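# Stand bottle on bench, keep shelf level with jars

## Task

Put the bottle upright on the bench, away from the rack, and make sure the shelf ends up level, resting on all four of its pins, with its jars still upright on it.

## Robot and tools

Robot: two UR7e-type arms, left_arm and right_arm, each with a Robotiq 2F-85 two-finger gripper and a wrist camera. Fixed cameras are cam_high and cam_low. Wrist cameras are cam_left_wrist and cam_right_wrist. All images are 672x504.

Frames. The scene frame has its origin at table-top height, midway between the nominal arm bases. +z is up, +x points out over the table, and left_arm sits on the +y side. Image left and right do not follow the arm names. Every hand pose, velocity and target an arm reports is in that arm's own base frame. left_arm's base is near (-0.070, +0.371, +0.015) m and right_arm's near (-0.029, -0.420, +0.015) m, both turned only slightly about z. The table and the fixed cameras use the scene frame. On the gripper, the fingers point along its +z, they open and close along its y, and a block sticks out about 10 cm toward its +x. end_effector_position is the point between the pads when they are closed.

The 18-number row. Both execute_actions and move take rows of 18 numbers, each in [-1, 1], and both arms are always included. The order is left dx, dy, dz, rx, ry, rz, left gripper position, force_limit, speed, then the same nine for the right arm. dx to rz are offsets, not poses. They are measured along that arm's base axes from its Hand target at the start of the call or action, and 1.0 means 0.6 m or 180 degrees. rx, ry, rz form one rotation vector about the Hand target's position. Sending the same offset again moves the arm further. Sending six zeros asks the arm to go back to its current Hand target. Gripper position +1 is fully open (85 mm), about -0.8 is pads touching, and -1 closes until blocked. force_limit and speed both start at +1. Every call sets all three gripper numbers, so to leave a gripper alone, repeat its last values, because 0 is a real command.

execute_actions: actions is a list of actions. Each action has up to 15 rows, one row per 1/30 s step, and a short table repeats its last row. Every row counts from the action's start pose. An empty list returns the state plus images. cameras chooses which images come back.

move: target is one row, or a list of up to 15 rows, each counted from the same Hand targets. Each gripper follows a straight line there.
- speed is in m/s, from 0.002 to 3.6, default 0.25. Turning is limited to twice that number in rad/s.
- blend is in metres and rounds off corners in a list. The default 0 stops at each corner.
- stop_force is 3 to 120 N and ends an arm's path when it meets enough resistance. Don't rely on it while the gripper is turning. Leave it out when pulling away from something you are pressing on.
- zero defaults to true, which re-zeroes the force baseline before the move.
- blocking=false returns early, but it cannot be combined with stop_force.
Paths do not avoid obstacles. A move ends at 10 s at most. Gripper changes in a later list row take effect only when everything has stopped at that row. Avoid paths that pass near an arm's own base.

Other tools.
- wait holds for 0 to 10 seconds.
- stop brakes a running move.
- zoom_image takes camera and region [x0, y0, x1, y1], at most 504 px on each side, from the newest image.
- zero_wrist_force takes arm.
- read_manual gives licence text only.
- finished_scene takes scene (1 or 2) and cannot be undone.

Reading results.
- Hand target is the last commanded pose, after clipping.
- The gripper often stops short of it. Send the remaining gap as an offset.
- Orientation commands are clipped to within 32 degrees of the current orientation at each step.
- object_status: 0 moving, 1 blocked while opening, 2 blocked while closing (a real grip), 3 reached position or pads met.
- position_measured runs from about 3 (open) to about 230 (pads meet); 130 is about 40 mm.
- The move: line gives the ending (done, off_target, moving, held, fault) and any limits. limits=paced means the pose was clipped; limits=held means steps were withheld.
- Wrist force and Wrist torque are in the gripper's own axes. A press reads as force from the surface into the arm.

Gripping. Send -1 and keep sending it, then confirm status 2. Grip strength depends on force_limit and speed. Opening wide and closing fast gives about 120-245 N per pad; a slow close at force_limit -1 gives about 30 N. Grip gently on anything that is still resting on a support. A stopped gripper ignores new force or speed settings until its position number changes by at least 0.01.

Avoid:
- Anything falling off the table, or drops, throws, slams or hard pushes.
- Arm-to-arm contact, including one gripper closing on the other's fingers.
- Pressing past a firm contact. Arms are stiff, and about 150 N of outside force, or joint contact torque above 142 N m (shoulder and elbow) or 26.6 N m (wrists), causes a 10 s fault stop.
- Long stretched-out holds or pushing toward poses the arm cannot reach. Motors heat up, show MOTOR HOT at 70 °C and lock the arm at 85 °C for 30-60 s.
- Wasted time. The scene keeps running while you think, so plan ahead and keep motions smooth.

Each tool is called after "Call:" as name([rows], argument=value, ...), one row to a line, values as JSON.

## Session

Call:
execute_actions(actions=[])

Call:
zoom_image(camera="cam_high", region=[220, 150, 480, 420])

Call:
zoom_image(camera="cam_low", region=[200, 150, 450, 330])

Scene clock: 0.00 s.
left_arm: end_effector_position=(+0.6268, +0.0259, +0.1061) position_measured=3 object_status=3 end_effector_quat_wxyz=(+0.007, +0.966, -0.134, +0.221) | right_arm: end_effector_position=(+0.4196, +0.3996, +0.3029) position_measured=3 object_status=3 end_effector_quat_wxyz=(-0.335, -0.495, +0.784, -0.168)
Joint positions: left_arm=[-0.173 -1.26 2.028 -2.784 -1.57 -3.038] | right_arm=[4.143 -2.308 -0.629 -2.544 1.553 -0.117]
Joint velocities: within noise
Joint torques (N m): no reading
Motor temperatures (°C): left_arm=[25 26 25 34 32 33] | right_arm=[24 28 30 29 32 33]
Wrist force (N): no reading
Wrist torque (N m): no reading
Wrist force, peak (N): no reading
Hand target: left_arm +0.6268, +0.0259, +0.1061; +0.007, +0.966, -0.134, +0.221 | right_arm +0.4196, +0.3996, +0.3029; -0.335, -0.495, +0.784, -0.168
Tool commands: left_gripper/position=+1.0 left_gripper/force_limit=+1.0 left_gripper/speed=+1.0 right_gripper/position=+1.0 right_gripper/force_limit=+1.0 right_gripper/speed=+1.0
camera_calibration:
cam_left_wrist: T_world_to_cam=[[-0.253025, -0.965324, -0.0642421, 0.196891], [-0.961406, 0.258304, -0.0947492, 0.621425], [0.108058, 0.0377888, -0.993426, 0.163784], [0, 0, 0, 1]] pos_world=[0.629562, 0.0233578, 0.234235]
cam_right_wrist: T_world_to_cam=[[-0.89149, 0.449109, 0.0595587, 0.186161], [0.39701, 0.837783, -0.374837, -0.370931], [-0.21824, -0.310518, -0.925176, 0.627291], [0, 0, 0, 1]] pos_world=[0.450124, 0.421938, 0.430228]

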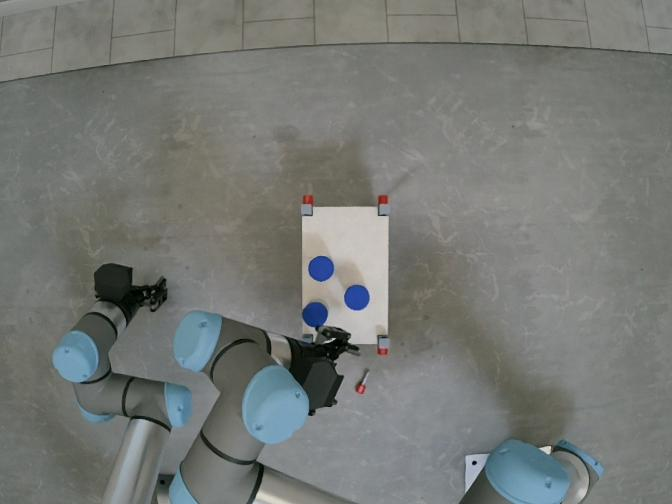

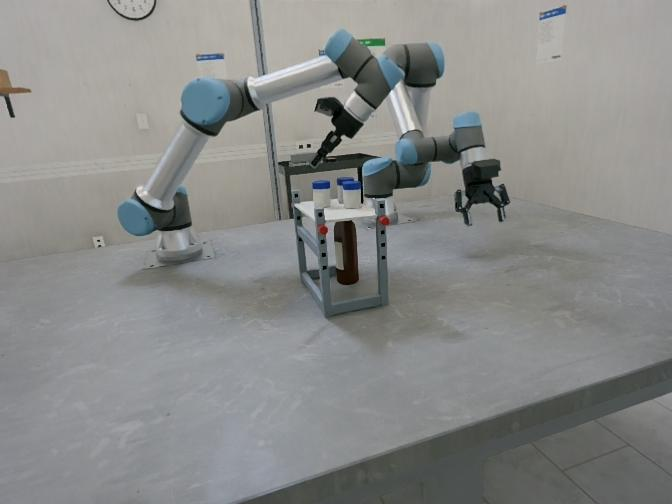

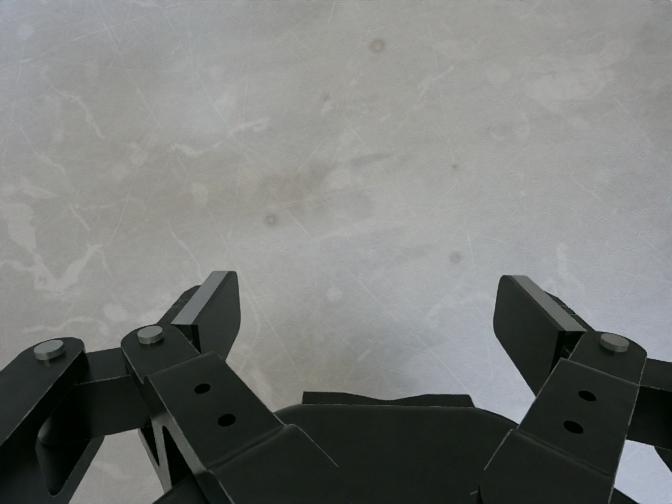

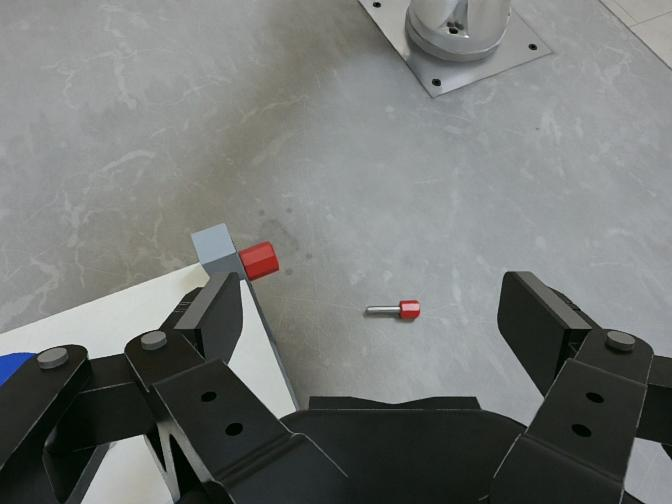

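Scaled by 1.867 from the camera's 672x504 image, which has a finer 960x720 frame.

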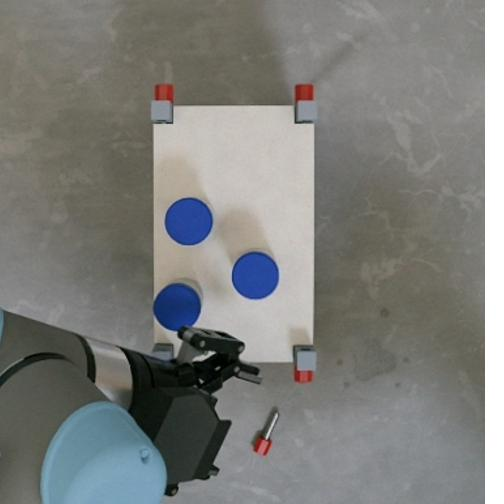

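Scaled by 2.016 from the camera's 672x504 image, which has a finer 960x720 frame.

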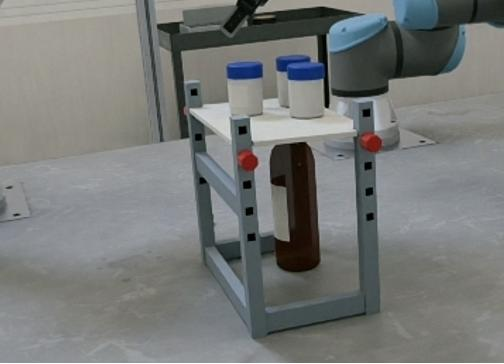

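Call:
zoom_image(camera="cam_right_wrist", region=[340, 270, 450, 350])

Scaled by 4.582 from the camera's 672x504 image, which has a finer 960x720 frame.

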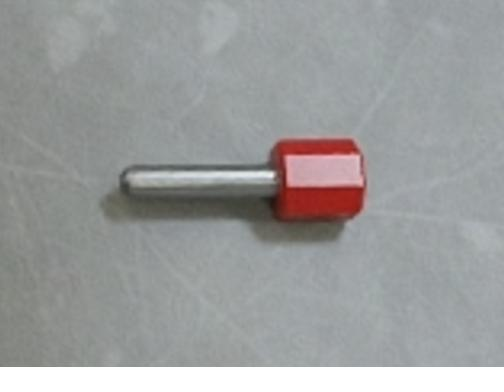

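Call:
move([
  [-0.083,-0.117,0.1,-0.096,-0.112,-0.096,1,-0.5,0.5,0,0,0.1,0,0,0,0.1,0,0],
  [-0.2113,-0.2932,0.1565,-0.2404,-0.2798,-0.2394,1,-0.5,0.5,-0.216,-0.05,0,0.0902,-0.3276,-0.3274,0.1,0,0],
  [-0.2113,-0.2932,0.1565,-0.2404,-0.2798,-0.2394,1,-0.5,0.5,-0.216,-0.05,-0.3215,0.1202,-0.4368,-0.4365,0.1,0,0],
], speed=0.4, blend=0.02, cameras=["cam_high","cam_left_wrist","cam_right_wrist"])

Scene clock: 229.03 s.
left_arm: end_effector_position=(+0.5000, -0.1500, +0.2000) position_measured=3 object_status=3 end_effector_quat_wxyz=(+0.364, +0.606, -0.364, +0.606) | right_arm: end_effector_position=(+0.2900, +0.3696, +0.1101) position_measured=117 object_status=3 end_effector_quat_wxyz=(+0.252, +0.226, +0.939, -0.060) end_effector_velocity=(+0.000, -0.001, -0.002) end_effector_angular_velocity=(+0.004, -0.002, -0.007)
Joint positions: left_arm=[-0.151 -0.855 2.208 -4.496 -2.502 -3.142] | right_arm=[4.616 -1.641 -2.138 -1.141 1.087 1.997]
Joint velocities: left_arm=[within noise] | right_arm=[0 -0.001 -0.005 0.006 0 0.008]
Joint torques (N m): left_arm=[12.61 -27.85 -9.96 -3.41 -1.26 -1.83] | right_arm=[2.13 11.63 13.8 4.44 -1.24 2.38]
Wrist force (N): left_arm=[0.5 0.5 -0.4] | right_arm=[-4.5 -2.0 -1.0]
Wrist torque (N m): left_arm=[-0.29 -0.18 0.20] | right_arm=[-0.30 0.70 -0.28]
Wrist force, peak (N): left_arm=[0.9 -0.4 1.0] | right_arm=[-3.5 -3.1 -3.9]
Hand target: left_arm +0.5000, -0.1500, +0.2000; +0.364, +0.606, -0.365, +0.606 | right_arm +0.2900, +0.3696, +0.1100; +0.252, +0.226, +0.939, -0.060
Off the commanded pose: left_arm 0.000 m, 0 deg | right_arm 0.000 m, 0 deg.
move: done
camera_calibration:
cam_left_wrist: T_world_to_cam=[[-0.873093, -0.487553, 0.0000684688, 0.369902], [-0.166768, 0.298511, -0.939723, 0.331644], [0.458145, -0.820477, -0.341936, -0.156714], [0, 0, 0, 1]] pos_world=[0.450064, -0.0472323, 0.258042]
cam_right_wrist: T_world_to_cam=[[0.460393, 0.887687, -0.00705001, -0.451231], [0.551444, -0.279761, 0.785903, -0.126257], [0.695663, -0.365712, -0.61831, 0.132877], [0, 0, 0, 1]] pos_world=[0.18493, 0.413825, 0.178204]
Images, in order (width x height): cam_high 672x504, cam_left_wrist 672x504, cam_right_wrist 672x504.

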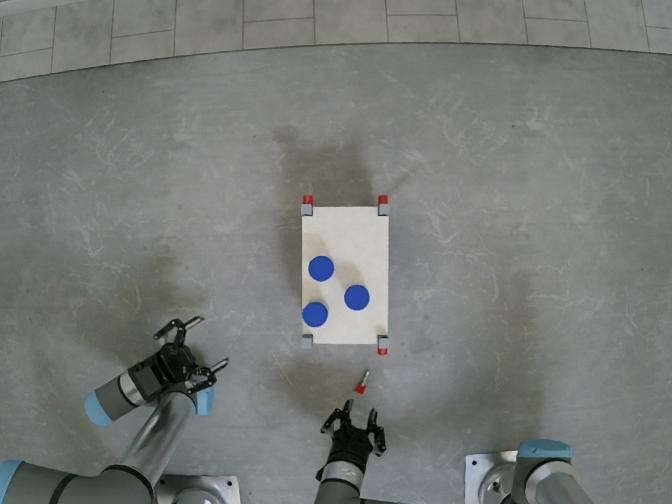

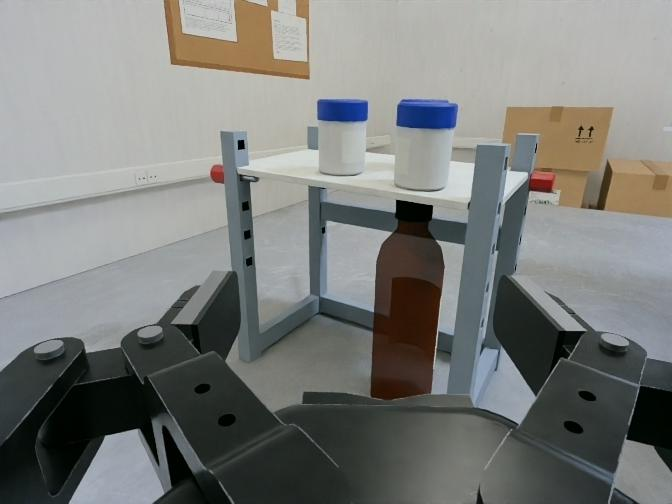

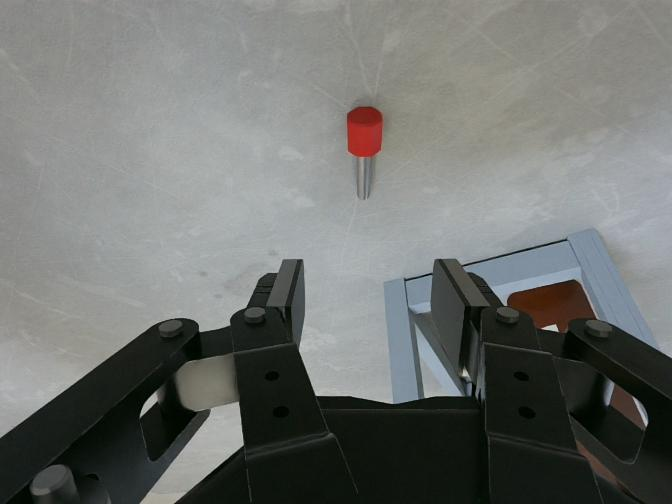

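Call:
zoom_image(camera="cam_right_wrist", region=[310, 80, 430, 220])

Call:
zoom_image(camera="cam_left_wrist", region=[340, 100, 560, 420])

Scaled by 3.600 from the camera's 672x504 image, which has a finer 960x720 frame.

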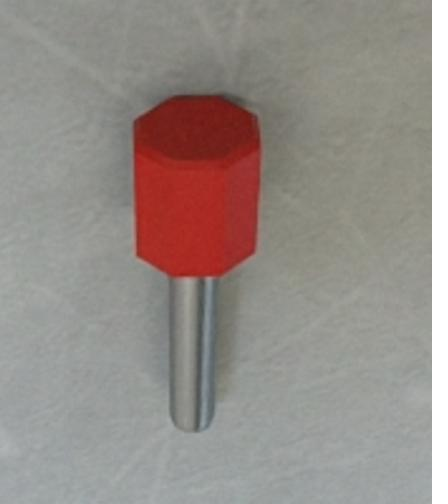

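Scaled by 1.575 from the camera's 672x504 image, which has a finer 960x720 frame.

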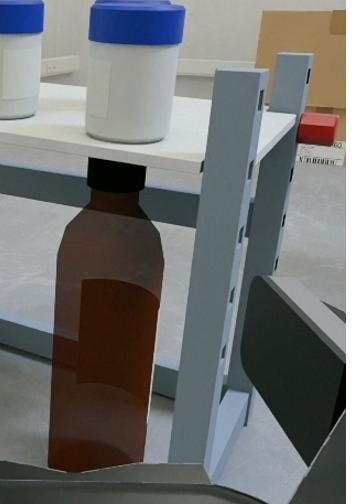

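Call:
move([
  [0,0,0,0,0,0,1,-0.5,0.5,0.0167,-0.0003,-0.1,0,0,0.0117,0.1,0,0],
  [0,0,0,0,0,0,1,-0.5,0.5,0.0167,-0.0003,-0.171,0,0,0.0117,0.1,0,0],
  [0,0,0,0,0,0,1,-0.5,0.5,0.0167,-0.0003,-0.171,0,0,0.0117,-1,-0.2,-0.6],
  [0,0,0,0,0,0,1,-0.5,0.5,0.0167,-0.0003,-0.0167,0,0,0.0117,-1,-0.2,-0.6],
], speed=[0.2,0.07,0.1,0.15], cameras=["cam_right_wrist"])

Call:
zoom_image(camera="cam_right_wrist", region=[300, 220, 440, 410])

Scene clock: 323.50 s.
left_arm: end_effector_position=(+0.5000, -0.1500, +0.2000) position_measured=3 object_status=3 end_effector_quat_wxyz=(+0.364, +0.606, -0.365, +0.606) | right_arm: end_effector_position=(+0.3000, +0.3694, +0.0999) position_measured=188 object_status=2 end_effector_quat_wxyz=(+0.253, +0.209, +0.943, -0.055) end_effector_velocity=(+0.000, -0.001, +0.000) end_effector_angular_velocity=(-0.005, +0.001, +0.000)
Joint positions: left_arm=[-0.151 -0.855 2.208 -4.496 -2.502 -3.142] | right_arm=[4.597 -1.66 -2.159 -1.072 1.076 1.936]
Joint velocities: left_arm=[within noise] | right_arm=[0 0 0 -0.005 0 0]
Joint torques (N m): left_arm=[12.97 -27.83 -13.3 -2.79 -1.22 -1.64] | right_arm=[9.54 30.92 24.08 1.01 1.59 0.44]
Wrist force (N): left_arm=[0.5 0.4 -0.7] | right_arm=[-3.9 -1.5 -0.8]
Wrist torque (N m): left_arm=[-0.30 -0.17 0.20] | right_arm=[-0.24 0.64 -0.32]
Wrist force, peak (N): left_arm=[0.6 0.8 -0.7] | right_arm=[-10.1 -2.6 -9.0]
Hand target: left_arm +0.5000, -0.1500, +0.2000; +0.364, +0.606, -0.365, +0.606 | right_arm +0.3000, +0.3694, +0.1000; +0.253, +0.209, +0.943, -0.055
Off the commanded pose: left_arm 0.000 m, 0 deg | right_arm 0.000 m, 0 deg.
move: done
camera_calibration:
cam_right_wrist: T_world_to_cam=[[0.427661, 0.903913, -0.00692109, -0.451911], [0.561038, -0.25942, 0.78609, -0.134167], [0.708762, -0.340063, -0.618073, 0.106077], [0, 0, 0, 1]] pos_world=[0.193354, 0.409755, 0.167903]
Images, in order (width x height): cam_right_wrist 672x504.

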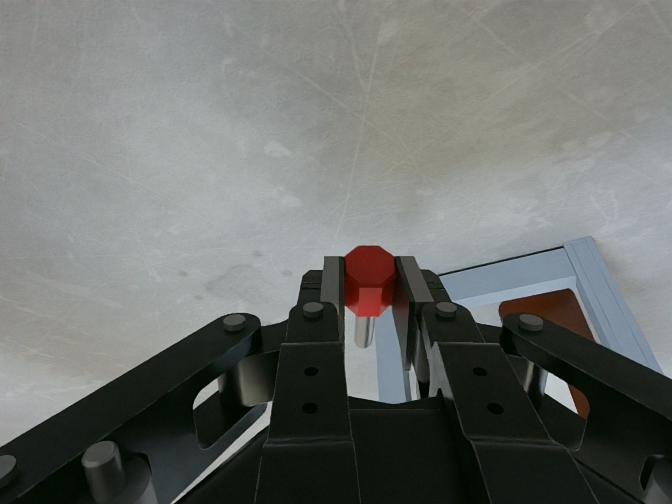

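Scaled by 2.653 from the camera's 672x504 image, which has a finer 960x720 frame.

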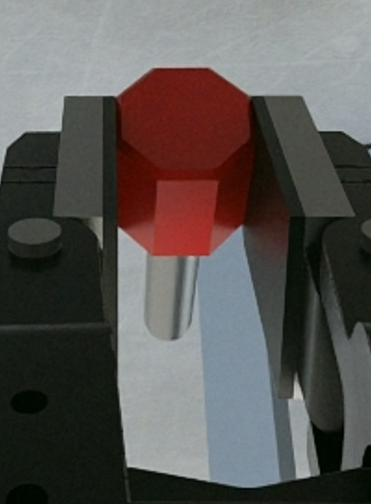

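Call:
move([
  [0.1667,0,-0.0833,0.104,0,-0.183,0.8,-0.5,0.5,0,0,0.1867,0.0016,0.0068,0.065,-1,-0.2,-0.6],
  [0.1808,-0.2228,-0.2583,0.1734,-0.0003,-0.3048,0.8,-0.5,0.5,0.1303,0.1618,0.1867,0.0032,0.0136,0.13,-1,-0.2,-0.6],
], speed=0.3, blend=[0.02,0], cameras=["all"])

Scene clock: 370.30 s.
left_arm: end_effector_position=(+0.5668, -0.1500, +0.1662) position_measured=28 object_status=3 end_effector_quat_wxyz=(+0.409, +0.558, -0.524, +0.497) | right_arm: end_effector_position=(+0.3000, +0.3694, +0.1916) position_measured=188 object_status=2 end_effector_quat_wxyz=(+0.248, +0.129, +0.960, -0.034)
Joint positions: left_arm=[-0.061 -0.859 1.947 -3.484 -2.886 -2.347] | right_arm=[4.599 -1.484 -2.08 -1.234 1.072 1.747]
Joint torques (N m): left_arm=[0.1 -33.81 -2.26 -1.96 0.13 0.42] | right_arm=[-8.11 14.01 19.29 3.38 1.53 1.2]
Wrist force (N): left_arm=[0.8 0.4 -0.6] | right_arm=[-4.0 -1.7 -0.7]
Wrist torque (N m): left_arm=[-0.28 -0.23 0.32] | right_arm=[-0.26 0.63 -0.28]
Wrist force, peak (N): left_arm=[-0.2 -5.4 -0.1] | right_arm=[-4.8 -2.2 -1.8]
Hand target: left_arm +0.5668, -0.1500, +0.1662; +0.409, +0.558, -0.524, +0.497 (not the last commanded pose) | right_arm +0.3000, +0.3694, +0.1916; +0.248, +0.129, +0.960, -0.034 (not the last commanded pose)
Off the commanded pose: left_arm 0.185 m, 40 deg | right_arm 0.126 m, 14 deg.
move: held (left_arm; a check stopped the path), off_target (right_arm; braked when a check withheld steps of left_arm); path passed 0 of 2 targets; limits=held
pose unreachable (left arm): on one or more control steps of this call, first in action 0 (counted from 0), this arm could not follow its commanded pose, so it was not sent that pose on those steps. It may still have moved: this result reports where it is.
cause: moving toward the commanded pose would bring two parts of the arm too close to each other (its gripper and another part of the arm, with joints 4 (wrist 1) to 6 (wrist 3) between them, 4 mm apart when it was first held).
camera_calibration:
cam_left_wrist: T_world_to_cam=[[-0.988152, -0.13792, -0.0673305, 0.557092], [-0.0109364, 0.500861, -0.865459, 0.240653], [0.153087, -0.854468, -0.496435, -0.00535026], [0, 0, 0, 1]] pos_world=[0.553943, -0.0482713, 0.243128]
cam_right_wrist: T_world_to_cam=[[0.271333, 0.962443, -0.00899392, -0.425626], [0.610217, -0.164792, 0.774906, -0.253878], [0.744321, -0.215746, -0.632013, 0.108929], [0, 0, 0, 1]] pos_world=[0.189329, 0.391305, 0.261748]

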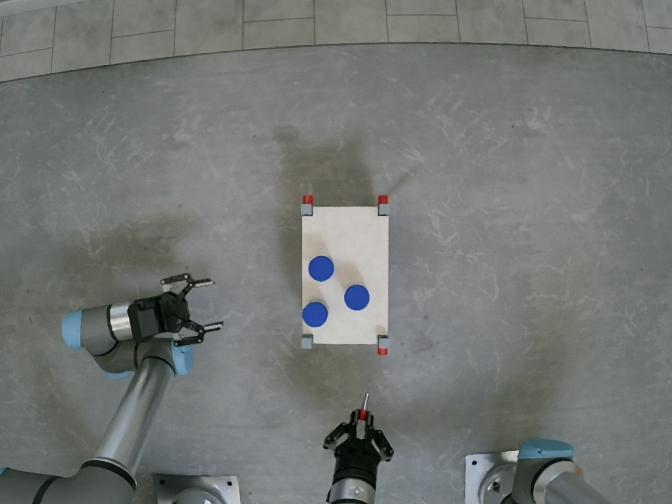

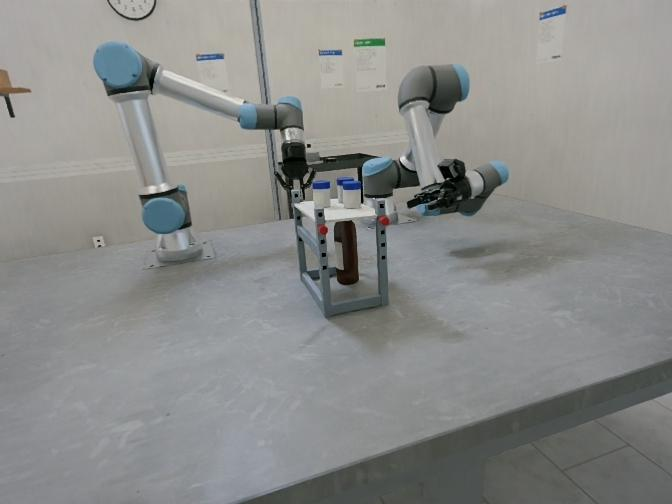

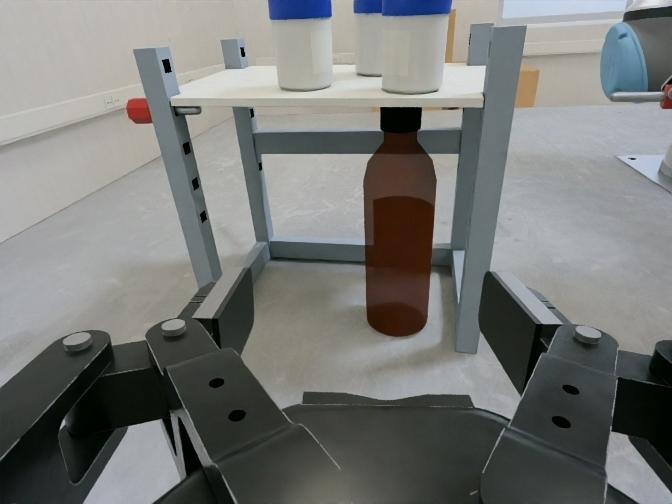

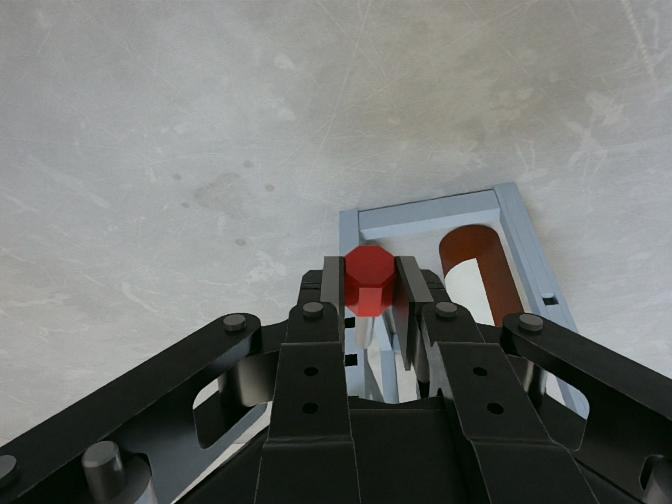

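Call:
move([
  [0,0,0,0.1083,0.0339,0.0075,0.8,-0.5,0.5,0.065,0.0809,0.034,0.0007,0.004,0.0386,-1,-0.2,-0.6],
  [0.066,-0.2113,-0.202,0.1151,-0.0008,-0.1883,0.8,-0.5,0.5,0.1303,0.1618,0.034,0.0014,0.008,0.0771,-1,-0.2,-0.6],
], speed=0.25, blend=[0.01,0], cameras=["all"])

Scene clock: 399.20 s.
left_arm: end_effector_position=(+0.6024, -0.2664, +0.0551) position_measured=28 object_status=3 end_effector_quat_wxyz=(-0.421, -0.465, +0.731, -0.269) | right_arm: end_effector_position=(+0.3782, +0.4664, +0.2120) position_measured=188 object_status=2 end_effector_quat_wxyz=(+0.238, +0.012, +0.971, -0.003)
Joint positions: left_arm=[-0.284 -0.802 1.523 -2.036 -2.598 -1.272] | right_arm=[4.458 -1.713 -1.834 -1.048 1.104 1.315]
Joint torques (N m): left_arm=[11.09 -53.33 -9.19 -0.44 -3.37 1.34] | right_arm=[11.07 40.44 16.83 1.76 -2.19 2.38]
Wrist force (N): left_arm=[1.1 0.7 -0.3] | right_arm=[-4.0 -1.6 -0.3]
Wrist torque (N m): left_arm=[-0.07 -0.26 0.29] | right_arm=[-0.25 0.62 -0.31]
Wrist force, peak (N): left_arm=[-3.1 -5.6 8.2] | right_arm=[-4.8 -1.4 -0.4]
Hand target: left_arm +0.6024, -0.2663, +0.0551; -0.421, -0.465, +0.731, -0.269 (not the last commanded pose) | right_arm +0.3782, +0.4665, +0.2120; +0.238, +0.012, +0.971, -0.003
Off the commanded pose: left_arm 0.015 m, 3 deg | right_arm 0.000 m, 0 deg.
move: held (left_arm; a check stopped the path); limits=held
pose unreachable (left arm): on one or more control steps of this call, first in action 0 (counted from 0), this arm could not follow its commanded pose, so it was not sent that pose on those steps. It may still have moved: this result reports where it is.
cause: moving toward the commanded pose would bring two parts of the arm too close to each other (its gripper and another part of the arm, with joints 4 (wrist 1) to 6 (wrist 3) between them, 3 mm apart when it was first held).
camera_calibration:
cam_left_wrist: T_world_to_cam=[[-0.91371, 0.406202, -0.0116272, 0.665759], [0.318179, 0.697327, -0.642259, 0.0450368], [-0.252779, -0.590538, -0.766399, 0.164226], [0, 0, 0, 1]] pos_world=[0.635493, -0.204856, 0.162529]
cam_right_wrist: T_world_to_cam=[[0.0323973, 0.999438, -0.00864924, -0.46705], [0.651556, -0.0145567, 0.758461, -0.383594], [0.757909, -0.0302075, -0.651661, -0.00304657], [0, 0, 0, 1]] pos_world=[0.267373, 0.461111, 0.284916]

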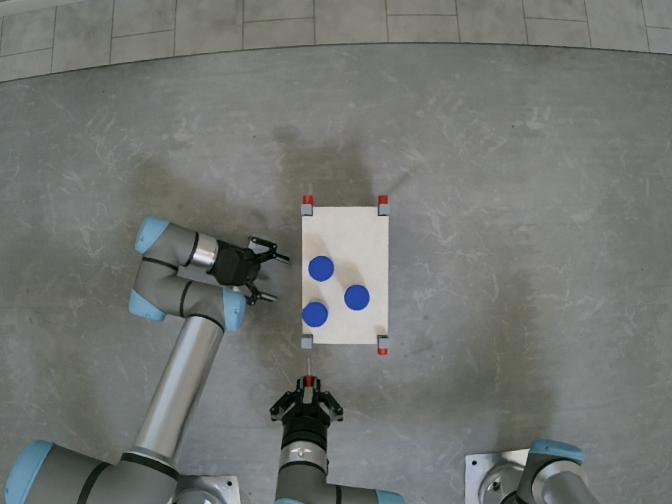

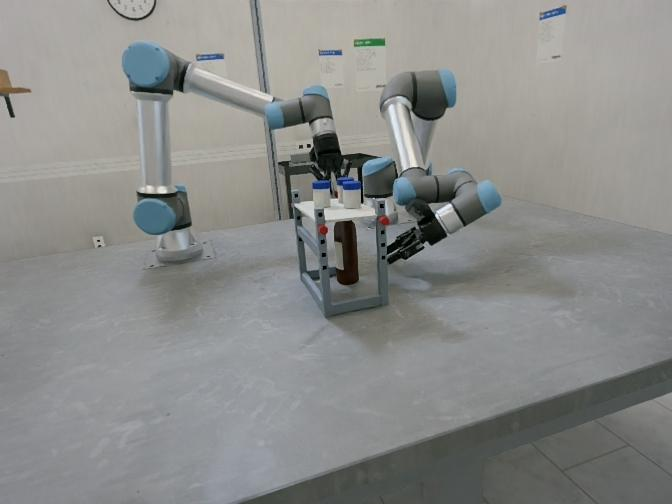

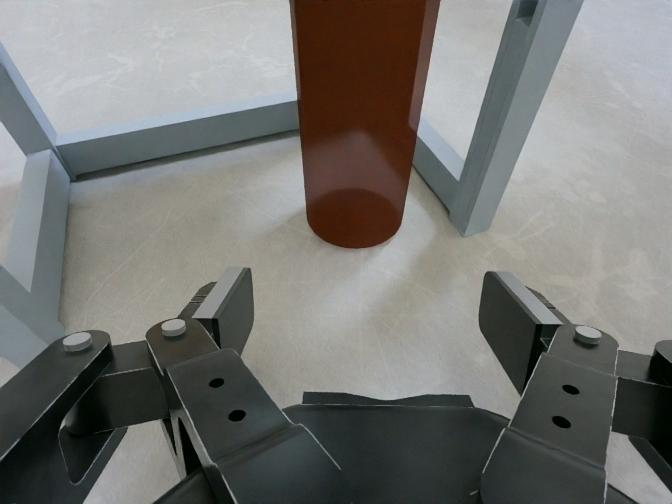

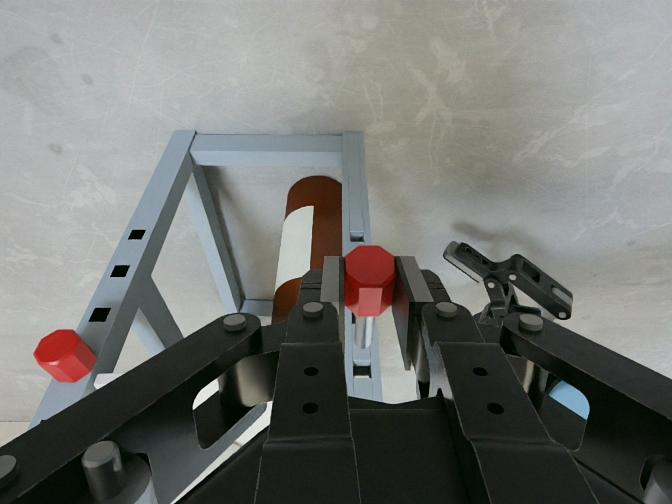

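Call:
zoom_image(camera="cam_right_wrist", region=[300, 180, 440, 410])

Call:
zoom_image(camera="cam_right_wrist", region=[150, 110, 400, 210])

Scaled by 2.191 from the camera's 672x504 image, which has a finer 960x720 frame.

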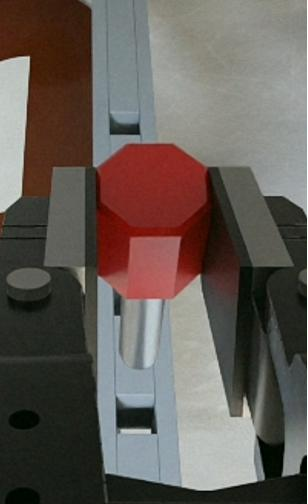

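Scaled by 2.016 from the camera's 672x504 image, which has a finer 960x720 frame.

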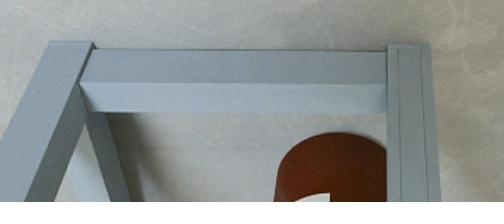

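Call:
move([
  [0,0,0,0.1827,0.3924,0.2506,0.8,-0.5,0.5,0.0192,0.0008,-0.0075,0,0,-0.0044,-1,-0.2,-0.6],
  [-0.006,-0.009,-0.0168,0.3654,0.7848,0.5012,0.8,-0.5,0.5,0.0383,0.0015,-0.0075,0,0,-0.0044,-1,-0.2,-0.6],
], speed=0.5, blend=[0.005,0], cameras=["cam_high","cam_left_wrist","cam_right_wrist"])

Call:
zoom_image(camera="cam_right_wrist", region=[300, 180, 440, 410])

Scene clock: 466.13 s.
left_arm: end_effector_position=(+0.5987, -0.2717, +0.0450) position_measured=28 object_status=3 end_effector_quat_wxyz=(+0.269, +0.731, +0.465, -0.421) end_effector_velocity=(+0.000, -0.001, +0.001) end_effector_angular_velocity=(+0.002, +0.003, +0.002) | right_arm: end_effector_position=(+0.4012, +0.4674, +0.2075) position_measured=188 object_status=2 end_effector_quat_wxyz=(+0.238, +0.019, +0.971, -0.005)
Joint positions: left_arm=[-0.294 -0.79 1.539 -2.081 -2.599 -4.434] | right_arm=[4.418 -1.751 -1.806 -1.025 1.107 1.285]
Joint velocities: left_arm=[-0.001 -0.001 -0.001 0 0 -0.005] | right_arm=[within noise]
Joint torques (N m): left_arm=[-10.76 -52.5 -25.32 -0.29 -1.53 -2.35] | right_arm=[0.36 26.84 22.74 3.99 1.43 -0.49]
Wrist force (N): left_arm=[-0.4 -2.3 1.8] | right_arm=[-4.4 -1.9 0.0]
Wrist torque (N m): left_arm=[-0.37 0.35 -0.47] | right_arm=[-0.30 0.68 -0.11]
Wrist force, peak (N): left_arm=[-0.4 -2.5 1.7] | right_arm=[-4.8 -1.9 -0.5]
Hand target: left_arm +0.5988, -0.2717, +0.0450; +0.269, +0.731, +0.466, -0.421 | right_arm +0.4012, +0.4674, +0.2075; +0.238, +0.019, +0.971, -0.005
Off the commanded pose: left_arm 0.000 m, 0 deg | right_arm 0.000 m, 0 deg.
move: done
camera_calibration:
cam_left_wrist: T_world_to_cam=[[0.898598, -0.438652, -0.0102774, -0.650218], [-0.0678108, -0.161979, 0.984462, -0.0321795], [-0.433501, -0.883939, -0.175299, 0.154325], [0, 0, 0, 1]] pos_world=[0.649003, -0.154018, 0.0520501]
cam_right_wrist: T_world_to_cam=[[0.0460719, 0.998901, -0.00862927, -0.473992], [0.651113, -0.0234775, 0.758618, -0.390856], [0.757581, -0.0405696, -0.651479, -0.0184264], [0, 0, 0, 1]] pos_world=[0.290289, 0.463547, 0.280416]
Images, in order (width x height): cam_high 672x504, cam_left_wrist 672x504, cam_right_wrist 672x504.

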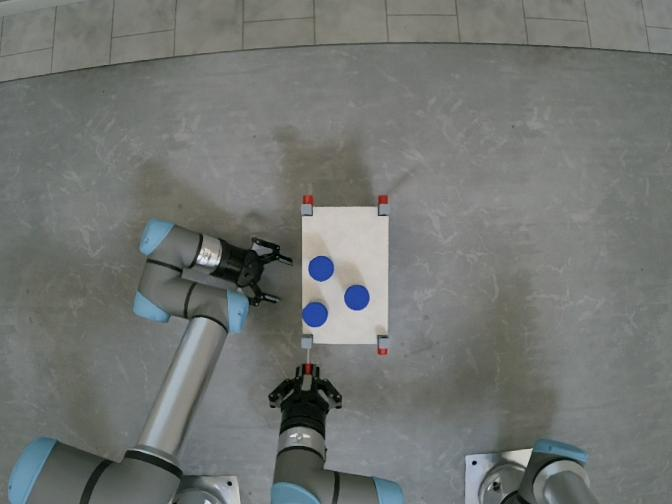

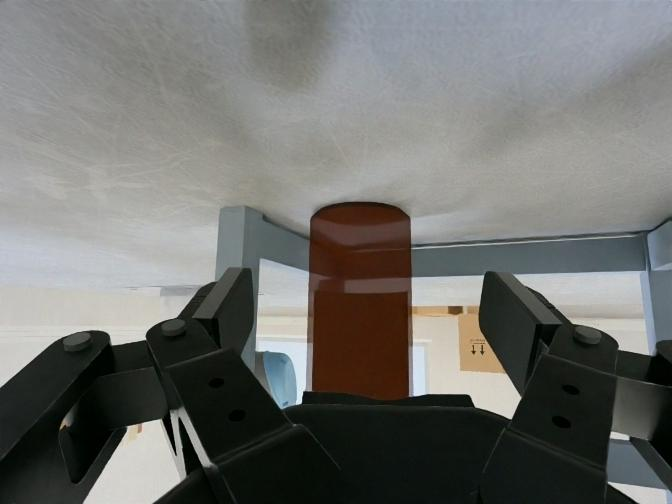

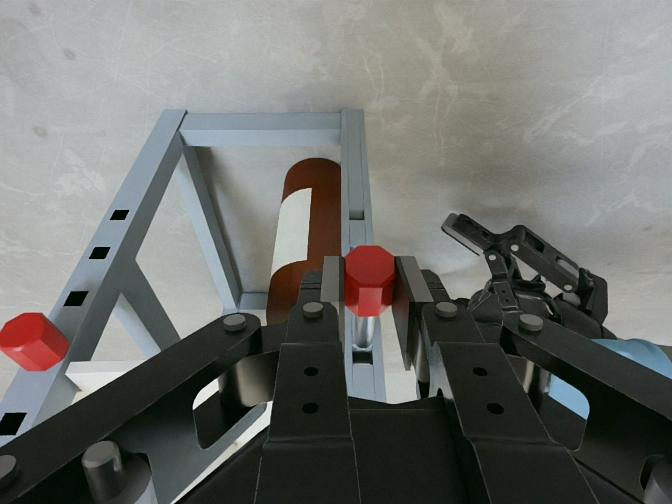

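Scaled by 2.191 from the camera's 672x504 image, which has a finer 960x720 frame.

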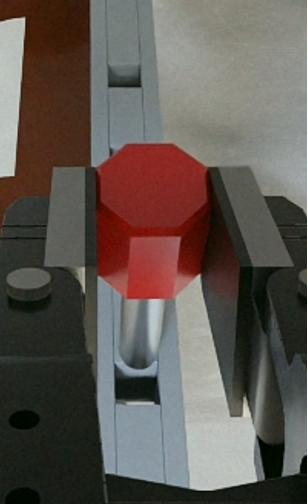

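Call:
move(target=[-0.0658,-0.1533,0,0,0,0,0.8,-0.5,0.5,0,0,-0.002,0,0,0,-1,-0.2,-0.6], speed=0.06, stop_force=7, cameras=["cam_left_wrist","cam_high"])

Scene clock: 498.83 s.
left_arm: end_effector_position=(+0.5593, -0.3637, +0.0450) position_measured=28 object_status=3 end_effector_quat_wxyz=(+0.269, +0.731, +0.466, -0.421) | right_arm: end_effector_position=(+0.4012, +0.4674, +0.2063) position_measured=188 object_status=2 end_effector_quat_wxyz=(+0.238, +0.019, +0.971, -0.005)
Joint positions: left_arm=[-0.443 -0.792 1.634 -2.425 -2.616 -4.726] | right_arm=[4.418 -1.752 -1.808 -1.022 1.107 1.285]
Joint torques (N m): left_arm=[13.31 -54.53 -25.28 -4.49 -0.26 -1.59] | right_arm=[8.13 22.31 20.33 3.1 -2.19 2.28]
Wrist force (N): left_arm=[-0.7 -2.0 1.8] | right_arm=[-4.3 -1.9 -0.3]
Wrist torque (N m): left_arm=[-0.34 0.40 -0.52] | right_arm=[-0.31 0.66 -0.11]
Wrist force, peak (N): left_arm=[-1.1 -2.0 2.9] | right_arm=[-4.6 -2.0 -0.2]
Hand target: left_arm +0.5593, -0.3637, +0.0450; +0.269, +0.731, +0.466, -0.421 | right_arm +0.4012, +0.4674, +0.2063; +0.238, +0.019, +0.971, -0.005
Off the commanded pose: left_arm 0.000 m, 0 deg | right_arm 0.000 m, 0 deg.
move: done
camera_calibration:
cam_left_wrist: T_world_to_cam=[[0.898683, -0.438478, -0.0103337, -0.655175], [-0.0677364, -0.16203, 0.984458, -0.0499091], [-0.433337, -0.884016, -0.175315, 0.0558236], [0, 0, 0, 1]] pos_world=[0.609604, -0.246017, 0.0521498]
Images, in order (width x height): cam_high 672x504, cam_left_wrist 672x504.

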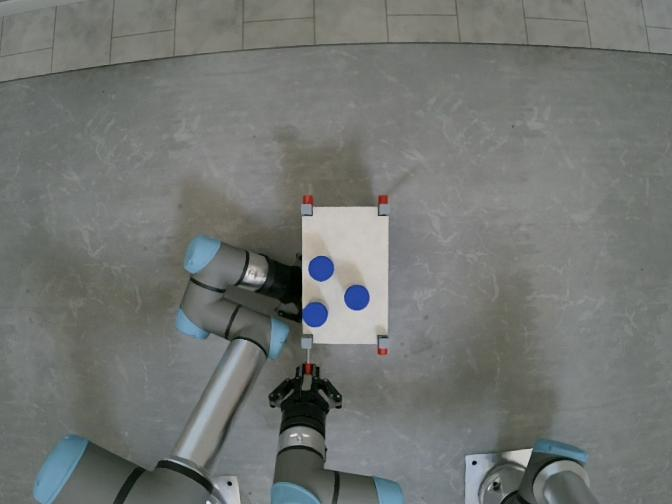

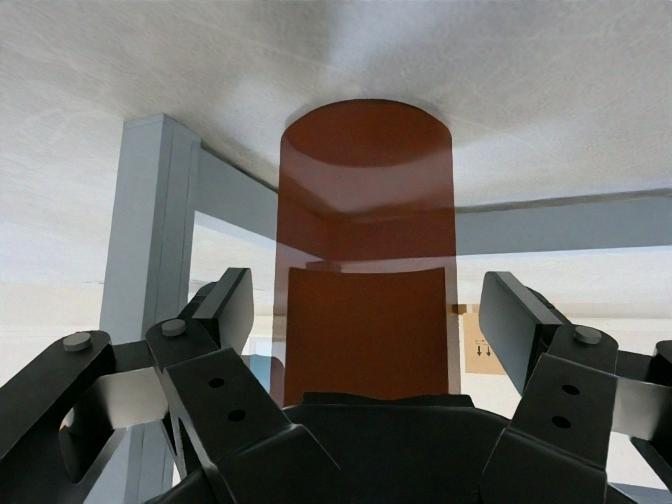

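Call:
move([
  [0,0,0,0,0,0,-1,0,-0.5,0,0,0,0,0,0,-1,-0.2,-0.6],
  [0,0,0.01,0,0,0,-1,0,-0.5,0,0,0,0,0,0,-1,-0.2,-0.6],
], speed=0.015, cameras=["cam_left_wrist","cam_low","cam_right_wrist","cam_high"])

Call:
zoom_image(camera="cam_low", region=[280, 170, 400, 250])

Call:
zoom_image(camera="cam_right_wrist", region=[300, 180, 440, 410])

Scene clock: 508.83 s.
left_arm: end_effector_position=(+0.5593, -0.3637, +0.0511) position_measured=80 object_status=2 end_effector_quat_wxyz=(+0.269, +0.731, +0.466, -0.421) | right_arm: end_effector_position=(+0.4012, +0.4674, +0.2063) position_measured=188 object_status=2 end_effector_quat_wxyz=(+0.238, +0.019, +0.971, -0.005)
Joint positions: left_arm=[-0.443 -0.803 1.633 -2.414 -2.616 -4.726] | right_arm=[4.418 -1.752 -1.808 -1.022 1.107 1.285]
Joint torques (N m): left_arm=[-0.44 -46.35 -27.49 -3.74 -4.87 -1.17] | right_arm=[7.96 34.37 27 2.07 -2.06 2.2]
Wrist force (N): left_arm=[7.4 -2.2 5.9] | right_arm=[-4.5 -1.9 -0.4]
Wrist torque (N m): left_arm=[-0.31 0.25 -0.54] | right_arm=[-0.29 0.69 -0.10]
Wrist force, peak (N): left_arm=[-9.1 -2.9 -7.3] | right_arm=[-4.6 -2.2 -0.3]
Hand target: left_arm +0.5593, -0.3637, +0.0510; +0.269, +0.731, +0.466, -0.421 | right_arm +0.4012, +0.4674, +0.2063; +0.238, +0.019, +0.971, -0.005
Off the commanded pose: left_arm 0.000 m, 0 deg | right_arm 0.000 m, 0 deg.
move: done
camera_calibration:
cam_left_wrist: T_world_to_cam=[[0.898689, -0.438463, -0.0104223, -0.655107], [-0.0676552, -0.162069, 0.984457, -0.055973], [-0.433337, -0.884016, -0.175314, 0.0568927], [0, 0, 0, 1]] pos_world=[0.609604, -0.246017, 0.0582494]
cam_right_wrist: T_world_to_cam=[[0.0460719, 0.998901, -0.00862927, -0.474002], [0.651113, -0.0234775, 0.758618, -0.389946], [0.757581, -0.0405696, -0.651479, -0.0192082], [0, 0, 0, 1]] pos_world=[0.290289, 0.463547, 0.279216]

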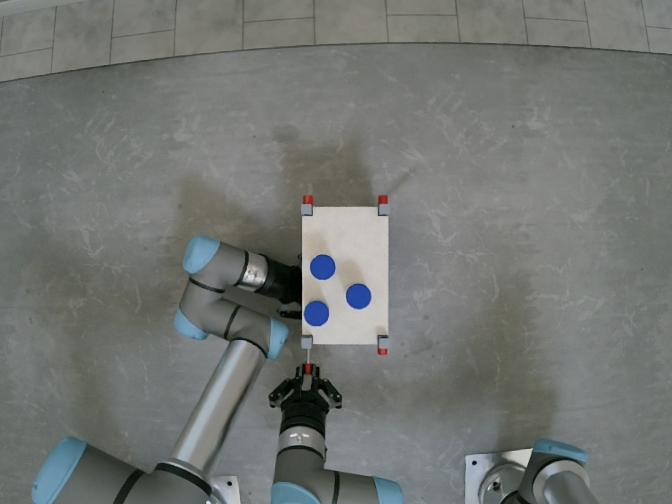

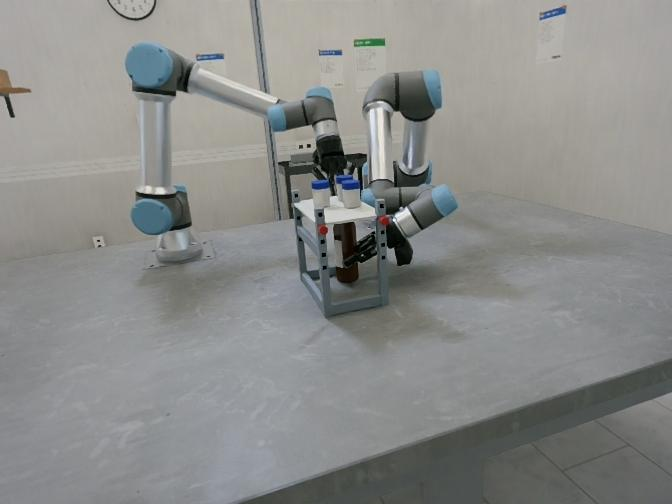

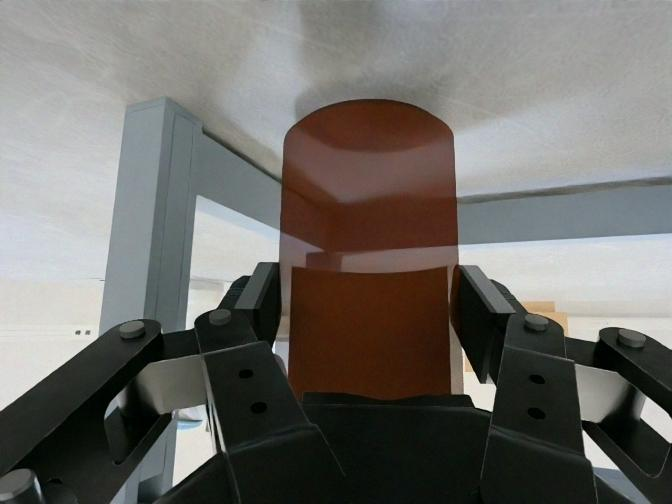

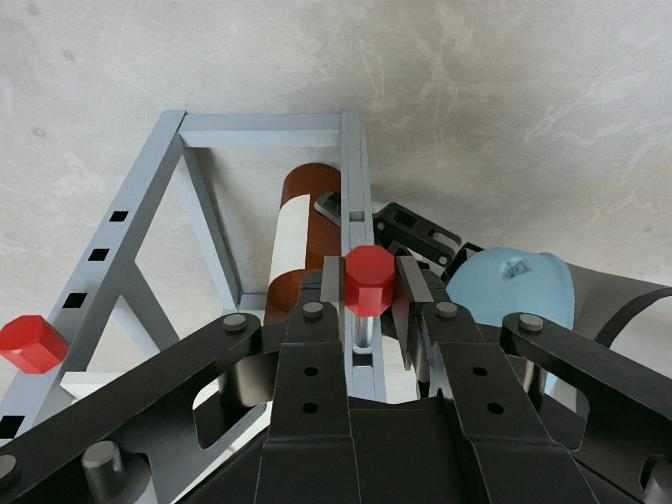

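Scaled by 4.200 from the camera's 672x504 image, which has a finer 960x720 frame.

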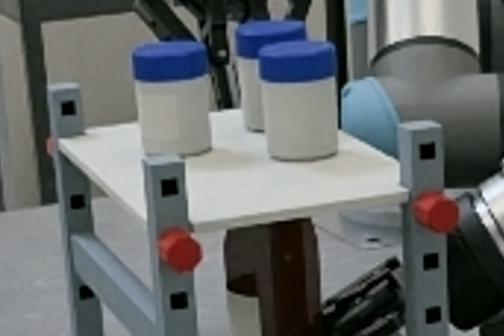

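Scaled by 2.191 from the camera's 672x504 image, which has a finer 960x720 frame.

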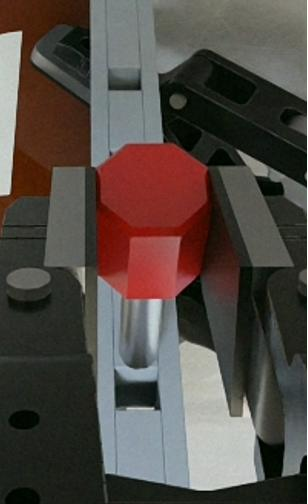

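Call:
move(target=[0,0,0,0,0,0,-1,0,-0.5,0.0766,-0.0025,0,0,0,0,-1,-0.2,-0.6], speed=0.02, stop_force=6, cameras=["cam_right_wrist","cam_left_wrist","cam_high"])

Call:
zoom_image(camera="cam_right_wrist", region=[300, 180, 440, 410])

Scene clock: 515.93 s.
left_arm: end_effector_position=(+0.5593, -0.3637, +0.0510) position_measured=80 object_status=2 end_effector_quat_wxyz=(+0.269, +0.731, +0.466, -0.421) | right_arm: end_effector_position=(+0.4028, +0.4673, +0.2064) position_measured=188 object_status=2 end_effector_quat_wxyz=(+0.238, +0.019, +0.971, -0.005)
Joint positions: left_arm=[-0.443 -0.803 1.633 -2.414 -2.616 -4.726] | right_arm=[4.415 -1.754 -1.806 -1.021 1.107 1.282]
Joint torques (N m): left_arm=[-14.12 -46.43 -27.57 -5.56 -5.05 0.57] | right_arm=[-5.42 41.5 22.49 3.38 -3.2 -2.58]
Wrist force (N): left_arm=[8.1 -2.0 6.4] | right_arm=[-4.2 -1.8 -0.4]
Wrist torque (N m): left_arm=[-0.33 0.23 -0.57] | right_arm=[-0.30 0.65 -0.31]
Wrist force, peak (N): left_arm=[8.2 -2.3 6.2] | right_arm=[-4.7 -1.8 -0.7]
Hand target: left_arm +0.5593, -0.3637, +0.0510; +0.269, +0.731, +0.466, -0.421 | right_arm +0.4028, +0.4673, +0.2064; +0.238, +0.019, +0.971, -0.005 (not the last commanded pose)
Off the commanded pose: left_arm 0.000 m, 0 deg | right_arm 0.044 m, 0 deg.
move: contact (right_arm)
camera_calibration:
cam_left_wrist: T_world_to_cam=[[0.898683, -0.438478, -0.0103337, -0.655113], [-0.0677364, -0.16203, 0.984458, -0.0558159], [-0.433337, -0.884016, -0.175315, 0.0568755], [0, 0, 0, 1]] pos_world=[0.609604, -0.246017, 0.0581498]
cam_right_wrist: T_world_to_cam=[[0.0462182, 0.998894, -0.00861096, -0.474116], [0.650942, -0.0235778, 0.758761, -0.390942], [0.757719, -0.0406738, -0.651312, -0.0203185], [0, 0, 0, 1]] pos_world=[0.291789, 0.463547, 0.279315]
Images, in order (width x height): cam_high 672x504, cam_left_wrist 672x504, cam_right_wrist 672x504.

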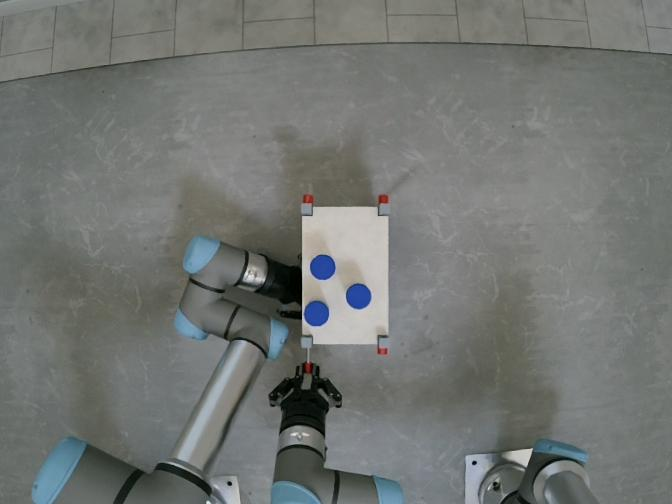

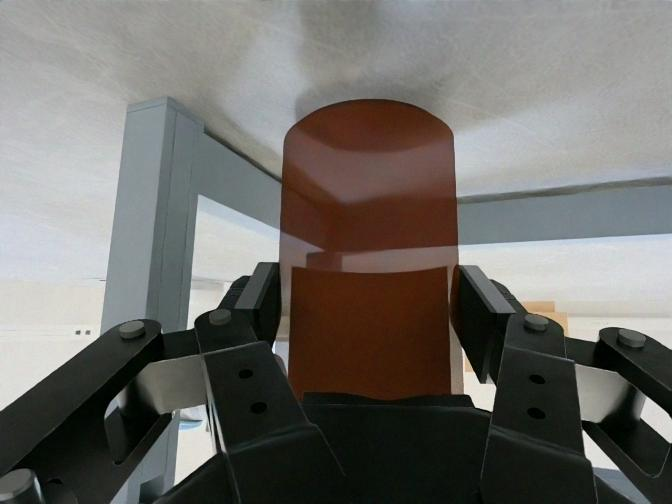

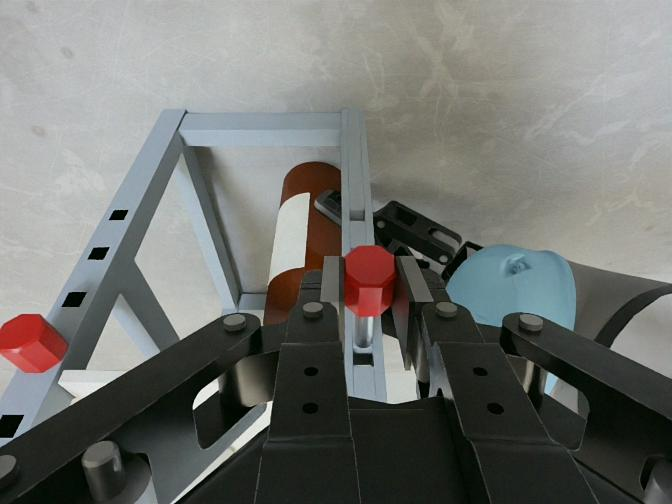

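Scaled by 2.191 from the camera's 672x504 image, which has a finer 960x720 frame.

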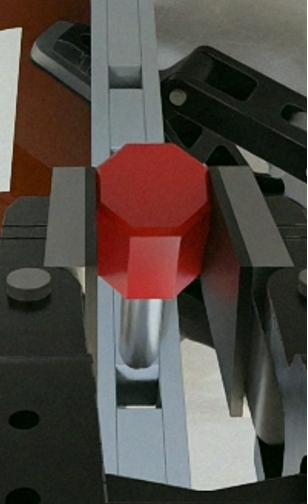

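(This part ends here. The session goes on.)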